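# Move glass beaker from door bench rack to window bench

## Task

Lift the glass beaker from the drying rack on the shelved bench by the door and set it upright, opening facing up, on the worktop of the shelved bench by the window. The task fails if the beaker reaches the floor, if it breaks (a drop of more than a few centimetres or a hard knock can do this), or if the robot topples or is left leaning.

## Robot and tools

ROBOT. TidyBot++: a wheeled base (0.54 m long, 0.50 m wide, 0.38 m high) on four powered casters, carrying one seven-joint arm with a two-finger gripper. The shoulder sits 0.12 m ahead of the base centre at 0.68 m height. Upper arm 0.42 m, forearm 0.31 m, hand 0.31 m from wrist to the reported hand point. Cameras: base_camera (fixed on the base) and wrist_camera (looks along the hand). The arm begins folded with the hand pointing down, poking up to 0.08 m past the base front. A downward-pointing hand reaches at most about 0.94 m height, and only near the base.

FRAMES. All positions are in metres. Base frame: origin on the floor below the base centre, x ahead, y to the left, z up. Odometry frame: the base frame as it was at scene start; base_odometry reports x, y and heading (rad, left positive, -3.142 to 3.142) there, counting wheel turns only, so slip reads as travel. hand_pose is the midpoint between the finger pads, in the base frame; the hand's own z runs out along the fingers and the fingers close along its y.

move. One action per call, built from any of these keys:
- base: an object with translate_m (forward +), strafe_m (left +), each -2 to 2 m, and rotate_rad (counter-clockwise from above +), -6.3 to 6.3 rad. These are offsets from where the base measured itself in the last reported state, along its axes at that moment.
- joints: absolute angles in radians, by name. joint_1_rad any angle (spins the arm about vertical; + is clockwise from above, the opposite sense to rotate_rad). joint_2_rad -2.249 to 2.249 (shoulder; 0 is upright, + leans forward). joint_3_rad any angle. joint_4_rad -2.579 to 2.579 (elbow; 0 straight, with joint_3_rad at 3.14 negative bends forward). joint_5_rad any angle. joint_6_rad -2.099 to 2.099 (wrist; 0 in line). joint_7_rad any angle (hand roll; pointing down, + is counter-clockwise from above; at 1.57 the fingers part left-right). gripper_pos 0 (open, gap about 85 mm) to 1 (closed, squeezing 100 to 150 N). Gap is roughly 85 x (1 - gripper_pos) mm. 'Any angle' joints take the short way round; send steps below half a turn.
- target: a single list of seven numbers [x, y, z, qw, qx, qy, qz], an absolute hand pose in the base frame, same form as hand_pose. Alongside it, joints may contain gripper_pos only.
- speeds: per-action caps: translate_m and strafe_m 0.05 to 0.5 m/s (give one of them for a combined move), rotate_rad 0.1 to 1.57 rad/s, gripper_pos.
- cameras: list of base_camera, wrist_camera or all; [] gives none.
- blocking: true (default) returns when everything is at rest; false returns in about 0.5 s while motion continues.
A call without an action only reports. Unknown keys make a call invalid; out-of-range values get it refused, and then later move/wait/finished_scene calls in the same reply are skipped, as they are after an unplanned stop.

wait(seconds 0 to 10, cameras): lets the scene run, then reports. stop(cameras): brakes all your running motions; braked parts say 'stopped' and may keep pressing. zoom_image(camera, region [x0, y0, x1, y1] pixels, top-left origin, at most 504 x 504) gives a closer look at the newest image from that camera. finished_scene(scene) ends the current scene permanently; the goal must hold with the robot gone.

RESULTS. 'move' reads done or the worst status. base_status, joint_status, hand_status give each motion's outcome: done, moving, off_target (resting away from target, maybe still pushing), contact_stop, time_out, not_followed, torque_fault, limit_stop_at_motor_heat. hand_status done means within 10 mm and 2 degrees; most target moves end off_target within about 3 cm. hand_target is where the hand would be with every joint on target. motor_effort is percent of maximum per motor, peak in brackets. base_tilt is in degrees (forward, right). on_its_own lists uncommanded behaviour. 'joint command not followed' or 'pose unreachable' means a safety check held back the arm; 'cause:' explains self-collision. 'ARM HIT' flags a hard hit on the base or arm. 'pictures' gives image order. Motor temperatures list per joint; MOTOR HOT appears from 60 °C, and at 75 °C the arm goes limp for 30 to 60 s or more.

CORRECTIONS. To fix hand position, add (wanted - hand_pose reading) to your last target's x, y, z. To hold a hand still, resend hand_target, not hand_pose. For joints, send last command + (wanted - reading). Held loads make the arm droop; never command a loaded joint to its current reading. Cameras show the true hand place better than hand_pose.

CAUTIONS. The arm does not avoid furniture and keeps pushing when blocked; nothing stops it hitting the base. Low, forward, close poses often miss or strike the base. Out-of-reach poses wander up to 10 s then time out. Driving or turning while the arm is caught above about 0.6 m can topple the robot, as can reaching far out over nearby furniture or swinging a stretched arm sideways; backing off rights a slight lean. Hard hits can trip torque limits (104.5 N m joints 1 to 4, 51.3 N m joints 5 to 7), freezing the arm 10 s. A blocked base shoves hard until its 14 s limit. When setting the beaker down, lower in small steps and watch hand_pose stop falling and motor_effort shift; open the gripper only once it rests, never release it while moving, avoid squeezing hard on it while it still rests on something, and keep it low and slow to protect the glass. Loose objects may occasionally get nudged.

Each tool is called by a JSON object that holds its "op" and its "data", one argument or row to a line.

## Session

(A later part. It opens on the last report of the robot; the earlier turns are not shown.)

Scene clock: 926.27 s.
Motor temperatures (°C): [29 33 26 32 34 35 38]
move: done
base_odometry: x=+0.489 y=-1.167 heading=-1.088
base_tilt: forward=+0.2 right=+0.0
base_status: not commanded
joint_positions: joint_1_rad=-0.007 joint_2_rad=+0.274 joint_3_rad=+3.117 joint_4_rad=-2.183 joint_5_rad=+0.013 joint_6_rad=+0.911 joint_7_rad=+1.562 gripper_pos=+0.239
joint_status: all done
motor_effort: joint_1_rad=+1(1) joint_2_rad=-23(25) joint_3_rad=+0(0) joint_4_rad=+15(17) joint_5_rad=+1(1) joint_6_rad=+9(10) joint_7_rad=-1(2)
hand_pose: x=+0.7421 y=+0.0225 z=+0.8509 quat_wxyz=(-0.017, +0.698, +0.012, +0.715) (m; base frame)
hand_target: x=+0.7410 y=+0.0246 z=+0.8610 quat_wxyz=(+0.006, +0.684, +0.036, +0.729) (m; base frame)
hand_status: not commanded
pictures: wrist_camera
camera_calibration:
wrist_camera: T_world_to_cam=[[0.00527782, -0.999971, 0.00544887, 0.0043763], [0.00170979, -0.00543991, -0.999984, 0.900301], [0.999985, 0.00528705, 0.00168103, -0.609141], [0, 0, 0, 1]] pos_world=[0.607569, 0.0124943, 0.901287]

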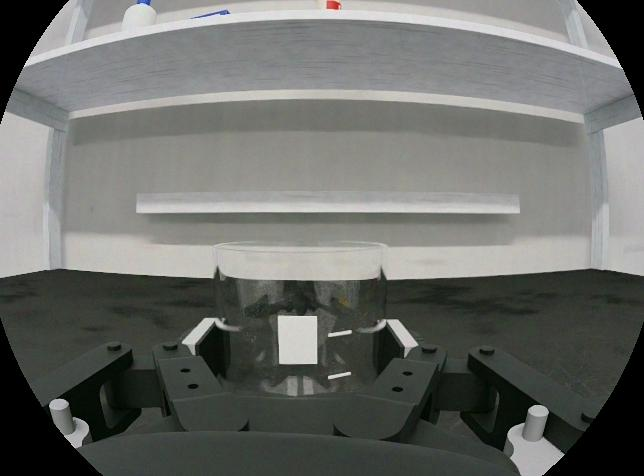

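{"op": "move", "data": {
  "joints": {"joint_2_rad": 0.325, "joint_4_rad": -2.2215, "joint_6_rad": 1.022},
  "cameras": ["wrist_camera"]
}}

Scene clock: 935.67 s.
Motor temperatures (°C): [29 33 26 32 34 35 38]
move: done
base_odometry: x=+0.489 y=-1.167 heading=-1.088
base_tilt: forward=+0.2 right=-0.1
base_status: not commanded
joint_positions: joint_1_rad=-0.007 joint_2_rad=+0.320 joint_3_rad=+3.117 joint_4_rad=-2.217 joint_5_rad=+0.013 joint_6_rad=+0.980 joint_7_rad=+1.562 gripper_pos=+0.239
joint_status: all done
motor_effort: joint_1_rad=+0(1) joint_2_rad=-24(25) joint_3_rad=+0(0) joint_4_rad=+14(15) joint_5_rad=+1(1) joint_6_rad=+9(10) joint_7_rad=-2(2)
hand_pose: x=+0.7407 y=+0.0225 z=+0.8273 quat_wxyz=(-0.018, +0.702, +0.011, +0.712) (m; base frame)
hand_target: x=+0.7397 y=+0.0245 z=+0.8348 quat_wxyz=(+0.005, +0.690, +0.035, +0.723) (m; base frame)
hand_status: not commanded
pictures: wrist_camera
camera_calibration:
wrist_camera: T_world_to_cam=[[0.00561231, -0.999977, 0.00388872, 0.00547567], [-0.00806237, -0.0039339, -0.99996, 0.883868], [0.999952, 0.00558073, -0.00808426, -0.599662], [0, 0, 0, 1]] pos_world=[0.606729, 0.0122991, 0.878964]

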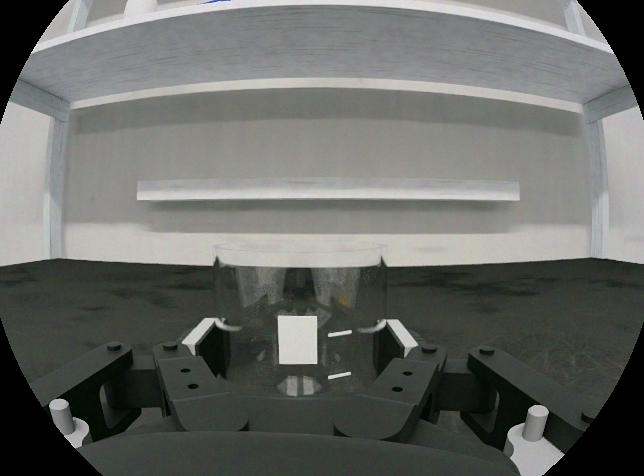

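{"op": "move", "data": {
  "joints": {"joint_2_rad": 0.342, "joint_4_rad": -2.234, "joint_6_rad": 1.048},
  "cameras": ["wrist_camera"]
}}

Scene clock: 938.60 s.
Motor temperatures (°C): [29 33 26 32 34 35 38]
move: done
base_odometry: x=+0.489 y=-1.167 heading=-1.088
base_tilt: forward=+0.2 right=+0.0
base_status: not commanded
joint_positions: joint_1_rad=-0.007 joint_2_rad=+0.333 joint_3_rad=+3.117 joint_4_rad=-2.227 joint_5_rad=+0.013 joint_6_rad=+1.007 joint_7_rad=+1.562 gripper_pos=+0.239
joint_status: all done
motor_effort: joint_1_rad=+0(1) joint_2_rad=-24(25) joint_3_rad=+0(0) joint_4_rad=+13(14) joint_5_rad=+1(1) joint_6_rad=+9(10) joint_7_rad=-1(2)
hand_pose: x=+0.7396 y=+0.0224 z=+0.8224 quat_wxyz=(-0.018, +0.701, +0.011, +0.713) (m; base frame)
hand_target: x=+0.7388 y=+0.0244 z=+0.8263 quat_wxyz=(+0.004, +0.691, +0.035, +0.722) (m; base frame)
hand_status: not commanded
pictures: wrist_camera
camera_calibration:
wrist_camera: T_world_to_cam=[[0.00567356, -0.999979, 0.00322483, 0.0059623], [-0.00500666, -0.00325325, -0.999982, 0.87667], [0.999971, 0.00565732, -0.00502501, -0.601146], [0, 0, 0, 1]] pos_world=[0.605484, 0.0122151, 0.873614]

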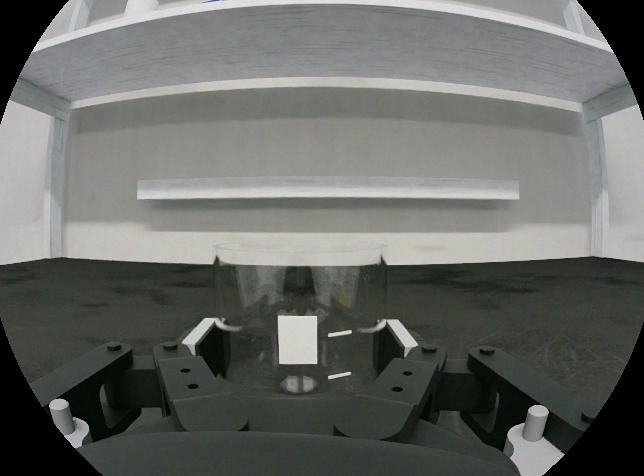

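{"op": "move", "data": {
  "joints": {"joint_2_rad": 0.351, "joint_4_rad": -2.2405, "joint_6_rad": 1.055},
  "cameras": ["wrist_camera"]
}}

Scene clock: 942.40 s.
Motor temperatures (°C): [29 33 26 32 34 35 38]
move: done
base_odometry: x=+0.489 y=-1.167 heading=-1.088
base_tilt: forward=+0.2 right=+0.0
base_status: not commanded
joint_positions: joint_1_rad=-0.007 joint_2_rad=+0.338 joint_3_rad=+3.117 joint_4_rad=-2.232 joint_5_rad=+0.013 joint_6_rad=+1.015 joint_7_rad=+1.562 gripper_pos=+0.239
joint_status: all done
motor_effort: joint_1_rad=+0(1) joint_2_rad=-24(25) joint_3_rad=+0(0) joint_4_rad=+13(14) joint_5_rad=+1(1) joint_6_rad=+9(9) joint_7_rad=-1(2)
hand_pose: x=+0.7392 y=+0.0224 z=+0.8196 quat_wxyz=(-0.018, +0.701, +0.011, +0.713) (m; base frame)
hand_target: x=+0.7383 y=+0.0244 z=+0.8198 quat_wxyz=(+0.004, +0.694, +0.035, +0.719) (m; base frame)
hand_status: not commanded
pictures: wrist_camera
camera_calibration:
wrist_camera: T_world_to_cam=[[0.00570464, -0.999979, 0.00305478, 0.00607495], [-0.0065025, -0.00309186, -0.999974, 0.87498], [0.999963, 0.00568463, -0.00652001, -0.599541], [0, 0, 0, 1]] pos_world=[0.605173, 0.0121883, 0.87103]

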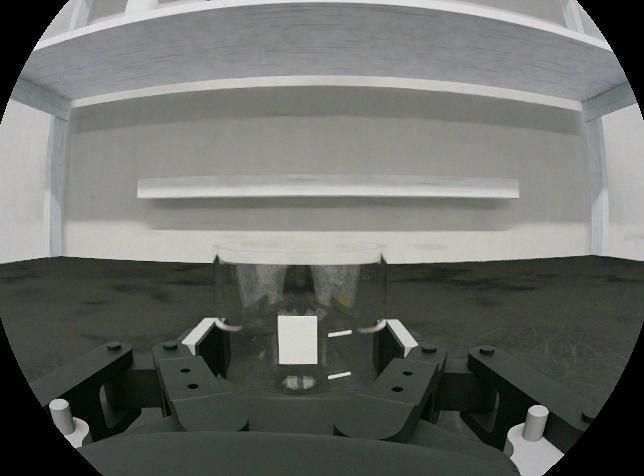

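{"op": "move", "data": {
  "joints": {"joint_2_rad": 0.359, "joint_4_rad": -2.2455, "joint_6_rad": 1.06},
  "cameras": ["wrist_camera"]
}}

Scene clock: 944.87 s.
Motor temperatures (°C): [29 33 26 32 34 35 38]
move: done
base_odometry: x=+0.489 y=-1.167 heading=-1.088
base_tilt: forward=+0.2 right=-0.1
base_status: not commanded
joint_positions: joint_1_rad=-0.007 joint_2_rad=+0.341 joint_3_rad=+3.117 joint_4_rad=-2.233 joint_5_rad=+0.013 joint_6_rad=+1.023 joint_7_rad=+1.562 gripper_pos=+0.239
joint_status: all done
motor_effort: joint_1_rad=+0(1) joint_2_rad=-23(24) joint_3_rad=+0(0) joint_4_rad=+13(14) joint_5_rad=+1(1) joint_6_rad=+8(9) joint_7_rad=-2(2)
hand_pose: x=+0.7392 y=+0.0224 z=+0.8194 quat_wxyz=(-0.018, +0.700, +0.011, +0.714) (m; base frame)
hand_target: x=+0.7380 y=+0.0244 z=+0.8141 quat_wxyz=(+0.004, +0.697, +0.035, +0.716) (m; base frame)
hand_status: not commanded
pictures: wrist_camera
camera_calibration:
wrist_camera: T_world_to_cam=[[0.00569958, -0.99998, 0.00281693, 0.00626677], [-0.00323687, -0.00283541, -0.999991, 0.872378], [0.999979, 0.00569041, -0.00325297, -0.602197], [0, 0, 0, 1]] pos_world=[0.604972, 0.0121669, 0.870394]

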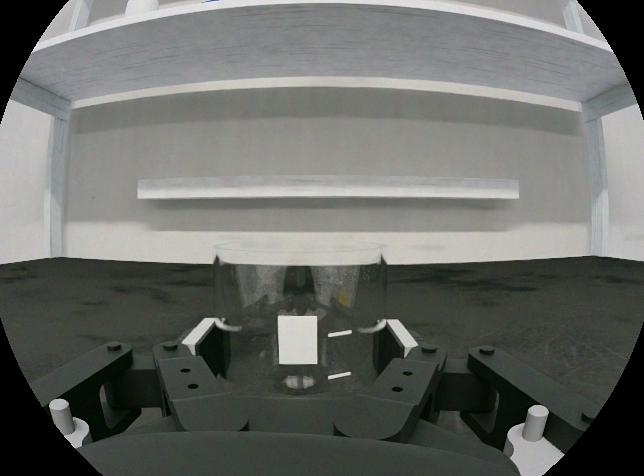

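{"op": "move", "data": {
  "joints": {"joint_2_rad": 0.367, "joint_4_rad": -2.2475, "joint_6_rad": 1.06},
  "cameras": ["wrist_camera"]
}}

Scene clock: 952.00 s.
Motor temperatures (°C): [29 33 26 32 34 35 38]
move: done
base_odometry: x=+0.489 y=-1.167 heading=-1.088
base_tilt: forward=+0.2 right=+0.0
base_status: not commanded
joint_positions: joint_1_rad=-0.007 joint_2_rad=+0.344 joint_3_rad=+3.117 joint_4_rad=-2.233 joint_5_rad=+0.013 joint_6_rad=+1.027 joint_7_rad=+1.562 gripper_pos=+0.239
joint_status: all done
motor_effort: joint_1_rad=+0(1) joint_2_rad=-22(23) joint_3_rad=+0(0) joint_4_rad=+12(13) joint_5_rad=+1(1) joint_6_rad=+7(8) joint_7_rad=-2(2)
hand_pose: x=+0.7395 y=+0.0224 z=+0.8192 quat_wxyz=(-0.018, +0.699, +0.011, +0.714) (m; base frame)
hand_target: x=+0.7386 y=+0.0244 z=+0.8082 quat_wxyz=(+0.004, +0.700, +0.035, +0.713) (m; base frame)
hand_status: not commanded
pictures: wrist_camera
camera_calibration:
wrist_camera: T_world_to_cam=[[0.00568996, -0.99998, 0.00266625, 0.00639569], [-0.00141368, -0.00267433, -0.999995, 0.870817], [0.999983, 0.00568616, -0.00142887, -0.603995], [0, 0, 0, 1]] pos_world=[0.60518, 0.0121588, 0.869933]

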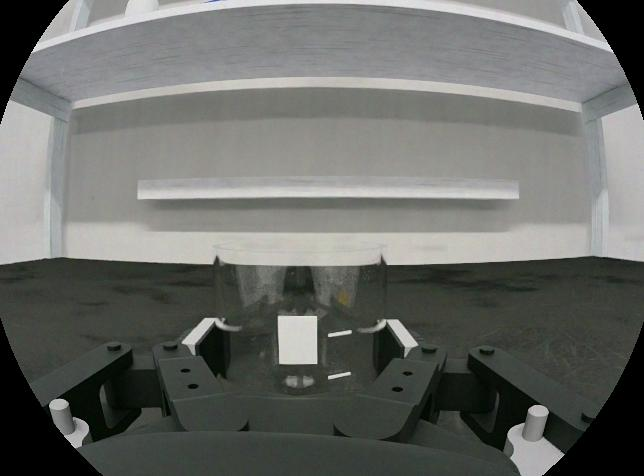

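{"op": "move", "data": {
  "joints": {"gripper_pos": 0.26},
  "cameras": ["wrist_camera"]
}}

Scene clock: 973.50 s.
Motor temperatures (°C): [29 33 26 32 34 35 38]
move: done
base_odometry: x=+0.489 y=-1.167 heading=-1.088
base_tilt: forward=+0.2 right=+0.0
base_status: not commanded
joint_positions: joint_1_rad=-0.007 joint_2_rad=+0.344 joint_3_rad=+3.117 joint_4_rad=-2.233 joint_5_rad=+0.013 joint_6_rad=+1.027 joint_7_rad=+1.562 gripper_pos=+0.239
joint_status: all done
motor_effort: joint_1_rad=+1(1) joint_2_rad=-22(23) joint_3_rad=+0(0) joint_4_rad=+12(13) joint_5_rad=+0(1) joint_6_rad=+7(7) joint_7_rad=-1(2)
hand_pose: x=+0.7395 y=+0.0224 z=+0.8192 quat_wxyz=(-0.018, +0.699, +0.011, +0.714) (m; base frame)
hand_target: x=+0.7386 y=+0.0244 z=+0.8082 quat_wxyz=(+0.004, +0.700, +0.035, +0.713) (m; base frame)
hand_status: not commanded
pictures: wrist_camera
camera_calibration:
wrist_camera: T_world_to_cam=[[0.00568996, -0.99998, 0.00266625, 0.00639569], [-0.00141368, -0.00267433, -0.999995, 0.870817], [0.999983, 0.00568616, -0.00142887, -0.603995], [0, 0, 0, 1]] pos_world=[0.60518, 0.0121588, 0.869933]

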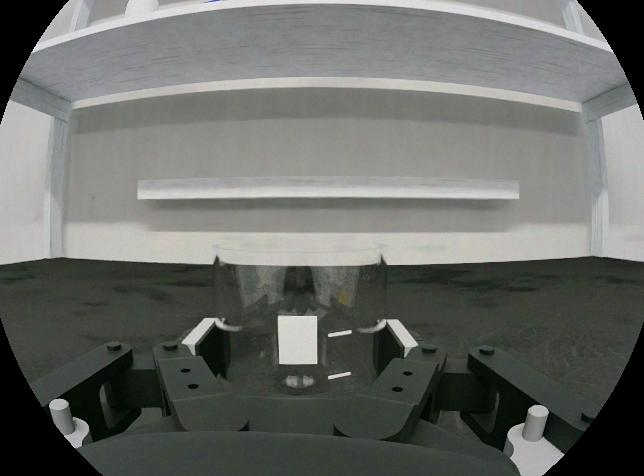

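{"op": "move", "data": {
  "joints": {"gripper_pos": 0.235},
  "cameras": ["wrist_camera"]
}}

Scene clock: 974.77 s.
Motor temperatures (°C): [29 33 26 32 34 35 38]
move: done
base_odometry: x=+0.489 y=-1.167 heading=-1.088
base_tilt: forward=+0.1 right=+0.0
base_status: not commanded
joint_positions: joint_1_rad=-0.007 joint_2_rad=+0.344 joint_3_rad=+3.117 joint_4_rad=-2.233 joint_5_rad=+0.013 joint_6_rad=+1.027 joint_7_rad=+1.562 gripper_pos=+0.232
joint_status: all done
motor_effort: joint_1_rad=+1(1) joint_2_rad=-22(23) joint_3_rad=+0(0) joint_4_rad=+12(12) joint_5_rad=+1(1) joint_6_rad=+7(8) joint_7_rad=-2(2)
hand_pose: x=+0.7395 y=+0.0224 z=+0.8192 quat_wxyz=(-0.018, +0.699, +0.011, +0.714) (m; base frame)
hand_target: x=+0.7386 y=+0.0244 z=+0.8082 quat_wxyz=(+0.004, +0.700, +0.035, +0.713) (m; base frame)
hand_status: not commanded
pictures: wrist_camera
camera_calibration:
wrist_camera: T_world_to_cam=[[0.00569004, -0.99998, 0.00266629, 0.00639566], [-0.00144306, -0.00267454, -0.999995, 0.870821], [0.999983, 0.00568616, -0.00145825, -0.603975], [0, 0, 0, 1]] pos_world=[0.605185, 0.0121589, 0.869919]

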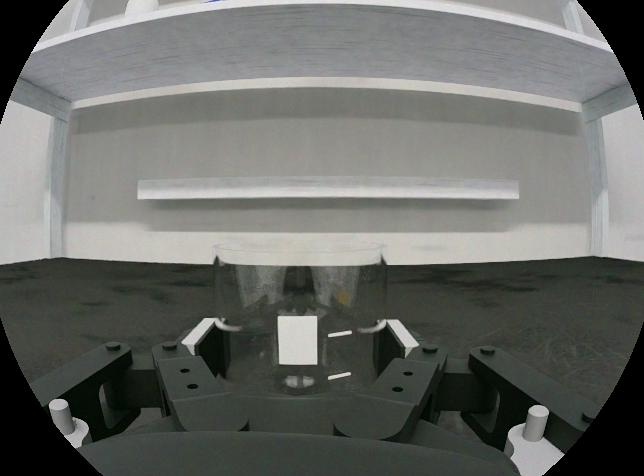

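{"op": "move", "data": {
  "joints": {"gripper_pos": 0.21},
  "cameras": ["wrist_camera"]
}}

{"op": "zoom_image", "data": {
  "camera": "wrist_camera",
  "region": [160, 220, 440, 420]
}}

Scene clock: 980.40 s.
Motor temperatures (°C): [29 33 26 32 34 35 38]
move: done
base_odometry: x=+0.489 y=-1.167 heading=-1.088
base_tilt: forward=+0.2 right=+0.0
base_status: not commanded
joint_positions: joint_1_rad=-0.007 joint_2_rad=+0.344 joint_3_rad=+3.117 joint_4_rad=-2.233 joint_5_rad=+0.013 joint_6_rad=+1.027 joint_7_rad=+1.562 gripper_pos=+0.209
joint_status: all done
motor_effort: joint_1_rad=-1(1) joint_2_rad=-22(23) joint_3_rad=+0(0) joint_4_rad=+12(12) joint_5_rad=+1(1) joint_6_rad=+7(7) joint_7_rad=-1(2)
hand_pose: x=+0.7395 y=+0.0224 z=+0.8191 quat_wxyz=(-0.018, +0.700, +0.011, +0.714) (m; base frame)
hand_target: x=+0.7386 y=+0.0244 z=+0.8082 quat_wxyz=(+0.004, +0.700, +0.035, +0.713) (m; base frame)
hand_status: not commanded
pictures: wrist_camera
camera_calibration:
wrist_camera: T_world_to_cam=[[0.00569027, -0.99998, 0.00266437, 0.00639729], [-0.00155856, -0.00267328, -0.999995, 0.870816], [0.999983, 0.00568609, -0.00157374, -0.603905], [0, 0, 0, 1]] pos_world=[0.605215, 0.012159, 0.869844]

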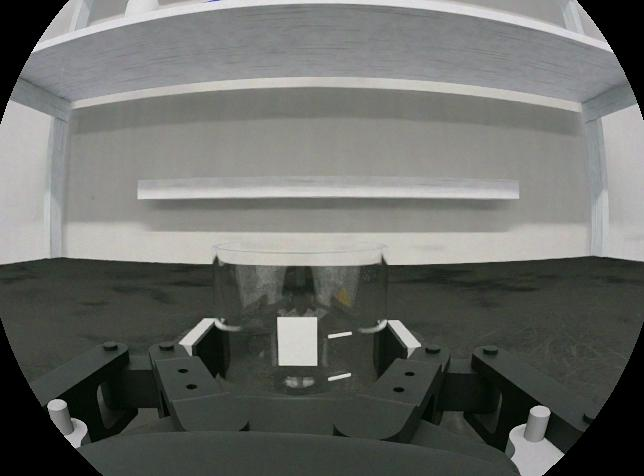

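Scaled by 1.800.

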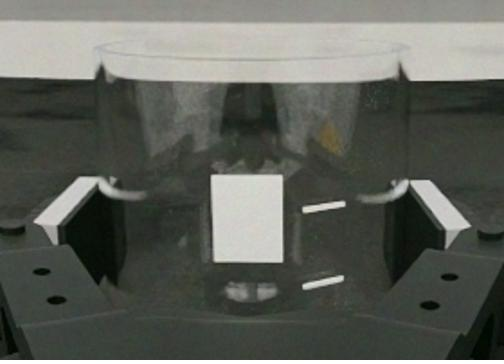

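{"op": "move", "data": {
  "joints": {"gripper_pos": 0.1},
  "cameras": ["wrist_camera"]
}}

{"op": "move", "data": {
  "joints": {"gripper_pos": 0.0},
  "cameras": ["wrist_camera"]
}}

Scene clock: 983.30 s.
Motor temperatures (°C): [29 33 26 32 34 35 38]
move: done
base_odometry: x=+0.489 y=-1.167 heading=-1.088
base_tilt: forward=+0.2 right=+0.0
base_status: not commanded
joint_positions: joint_1_rad=-0.007 joint_2_rad=+0.348 joint_3_rad=+3.117 joint_4_rad=-2.235 joint_5_rad=+0.013 joint_6_rad=+1.027 joint_7_rad=+1.562 gripper_pos=+0.100
joint_status: all done
motor_effort: joint_1_rad=+0(1) joint_2_rad=-23(24) joint_3_rad=+0(0) joint_4_rad=+12(13) joint_5_rad=+1(1) joint_6_rad=+8(8) joint_7_rad=-1(2)
hand_pose: x=+0.7398 y=+0.0224 z=+0.8157 quat_wxyz=(-0.018, +0.702, +0.011, +0.712) (m; base frame)
hand_target: x=+0.7386 y=+0.0244 z=+0.8082 quat_wxyz=(+0.004, +0.700, +0.035, +0.713) (m; base frame)
hand_status: not commanded
pictures: wrist_camera
camera_calibration:
wrist_camera: T_world_to_cam=[[0.00571349, -0.999979, 0.00294531, 0.0061576], [-0.00736444, -0.00298735, -0.999968, 0.871663], [0.999957, 0.00569162, -0.00738136, -0.599403], [0, 0, 0, 1]] pos_world=[0.605761, 0.012173, 0.867193]

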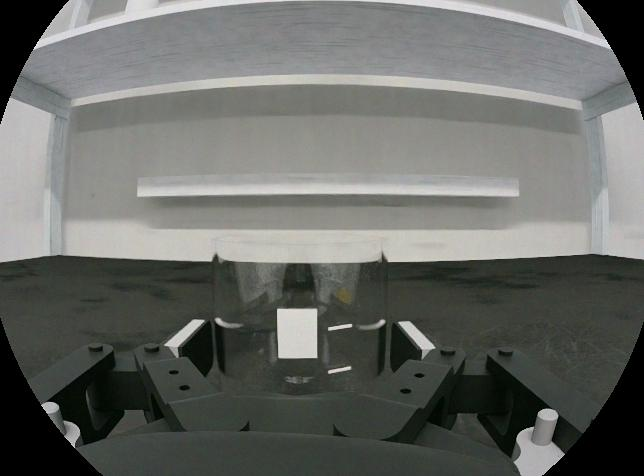

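Scene clock: 983.83 s.
Motor temperatures (°C): [29 33 26 32 34 35 38]
move: done
base_odometry: x=+0.489 y=-1.167 heading=-1.088
base_tilt: forward=+0.2 right=+0.0
base_status: not commanded
joint_positions: joint_1_rad=-0.007 joint_2_rad=+0.348 joint_3_rad=+3.117 joint_4_rad=-2.235 joint_5_rad=+0.013 joint_6_rad=+1.027 joint_7_rad=+1.562 gripper_pos=+0.000
joint_status: all done
motor_effort: joint_1_rad=+0(1) joint_2_rad=-24(24) joint_3_rad=+0(0) joint_4_rad=+12(13) joint_5_rad=+1(1) joint_6_rad=+8(8) joint_7_rad=-1(2)
hand_pose: x=+0.7398 y=+0.0224 z=+0.8157 quat_wxyz=(-0.018, +0.702, +0.011, +0.712) (m; base frame)
hand_target: x=+0.7386 y=+0.0244 z=+0.8082 quat_wxyz=(+0.004, +0.700, +0.035, +0.713) (m; base frame)
hand_status: not commanded
pictures: wrist_camera
camera_calibration:
wrist_camera: T_world_to_cam=[[0.00571349, -0.999979, 0.00294531, 0.0061576], [-0.00736444, -0.00298735, -0.999968, 0.871663], [0.999957, 0.00569162, -0.00738136, -0.599403], [0, 0, 0, 1]] pos_world=[0.605761, 0.012173, 0.867193]

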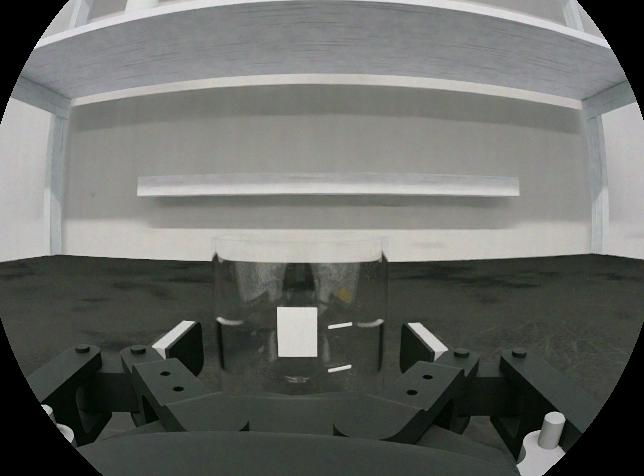

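{"op": "move", "data": {
  "base": {"translate_m": -0.1},
  "speeds": {"translate_m": 0.1},
  "cameras": ["wrist_camera"]
}}

{"op": "move", "data": {
  "base": {"translate_m": -0.25},
  "speeds": {"translate_m": 0.3},
  "cameras": ["wrist_camera", "base_camera"]
}}

Scene clock: 989.07 s.
Motor temperatures (°C): [29 33 26 32 34 35 38]
move: done
base_odometry: x=+0.442 y=-1.079 heading=-1.087
base_tilt: forward=+0.1 right=+0.0
base_status: done
joint_positions: joint_1_rad=-0.007 joint_2_rad=+0.355 joint_3_rad=+3.117 joint_4_rad=-2.239 joint_5_rad=+0.013 joint_6_rad=+1.027 joint_7_rad=+1.562 gripper_pos=+0.000
joint_status: not commanded
motor_effort: joint_1_rad=-1(2) joint_2_rad=-23(25) joint_3_rad=+0(1) joint_4_rad=+12(13) joint_5_rad=+1(1) joint_6_rad=+8(9) joint_7_rad=-1(2)
hand_pose: x=+0.7396 y=+0.0224 z=+0.8091 quat_wxyz=(-0.018, +0.706, +0.011, +0.708) (m; base frame)
hand_target: x=+0.7386 y=+0.0244 z=+0.8082 quat_wxyz=(+0.004, +0.700, +0.035, +0.713) (m; base frame)
hand_status: not commanded
pictures: wrist_camera
camera_calibration:
wrist_camera: T_world_to_cam=[[0.00578507, -0.999979, 0.00305601, 0.00602481], [-0.0188455, -0.00316454, -0.999817, 0.873489], [0.999806, 0.00572642, -0.0188634, -0.58982], [0, 0, 0, 1]] pos_world=[0.606132, 0.0121664, 0.862185]

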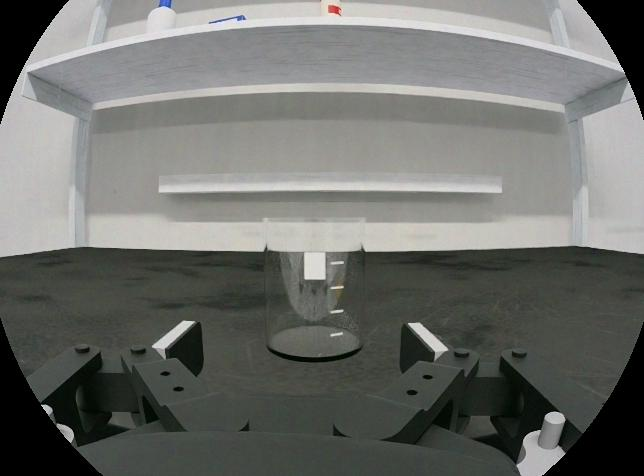

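Scene clock: 990.80 s.
Motor temperatures (°C): [29 33 26 32 34 35 38]
move: done
base_odometry: x=+0.326 y=-0.858 heading=-1.087
base_tilt: forward=+0.2 right=+0.0
base_status: done
joint_positions: joint_1_rad=-0.007 joint_2_rad=+0.358 joint_3_rad=+3.117 joint_4_rad=-2.241 joint_5_rad=+0.013 joint_6_rad=+1.028 joint_7_rad=+1.562 gripper_pos=+0.000
joint_status: not commanded
motor_effort: joint_1_rad=+0(1) joint_2_rad=-23(25) joint_3_rad=+0(0) joint_4_rad=+13(13) joint_5_rad=+1(2) joint_6_rad=+8(8) joint_7_rad=-1(2)
hand_pose: x=+0.7394 y=+0.0224 z=+0.8066 quat_wxyz=(-0.018, +0.707, +0.011, +0.707) (m; base frame)
hand_target: x=+0.7386 y=+0.0244 z=+0.8082 quat_wxyz=(+0.004, +0.700, +0.035, +0.713) (m; base frame)
hand_status: not commanded
pictures: base_camera, wrist_camera
camera_calibration:
wrist_camera: T_world_to_cam=[[0.00581427, -0.999978, 0.00309838, 0.00597239], [-0.0232161, -0.00323258, -0.999725, 0.87415], [0.999714, 0.00574074, -0.0232344, -0.586106], [0, 0, 0, 1]] pos_world=[0.606197, 0.0121627, 0.860273]

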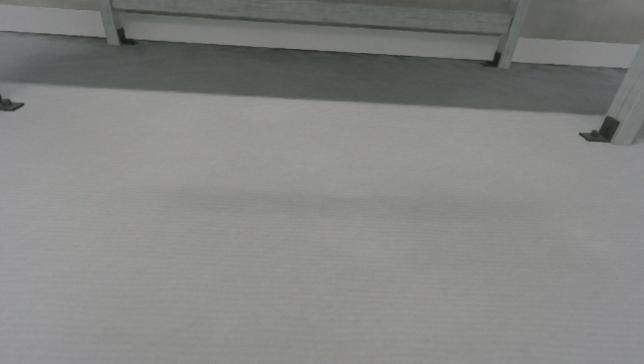

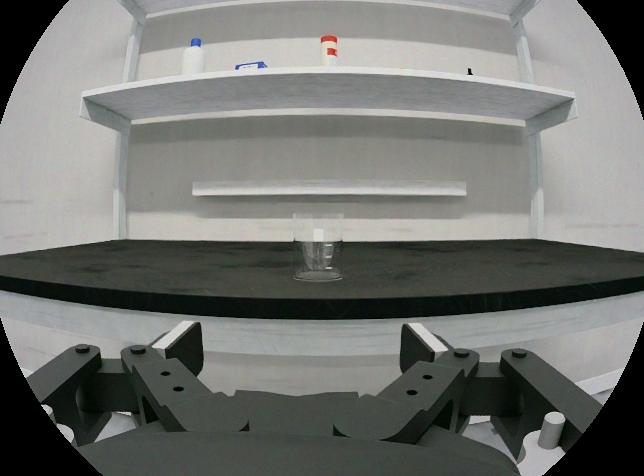

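{"op": "zoom_image", "data": {
  "camera": "wrist_camera",
  "region": [260, 190, 380, 310]
}}

Scaled by 4.200.

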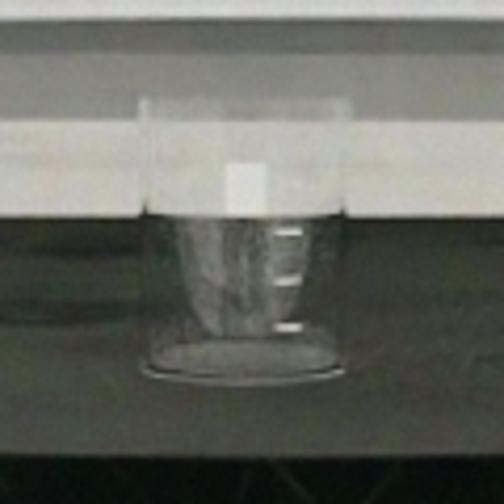

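{"op": "finished_scene", "data": {
  "scene": 2
}}

The scene is finished: the task was done.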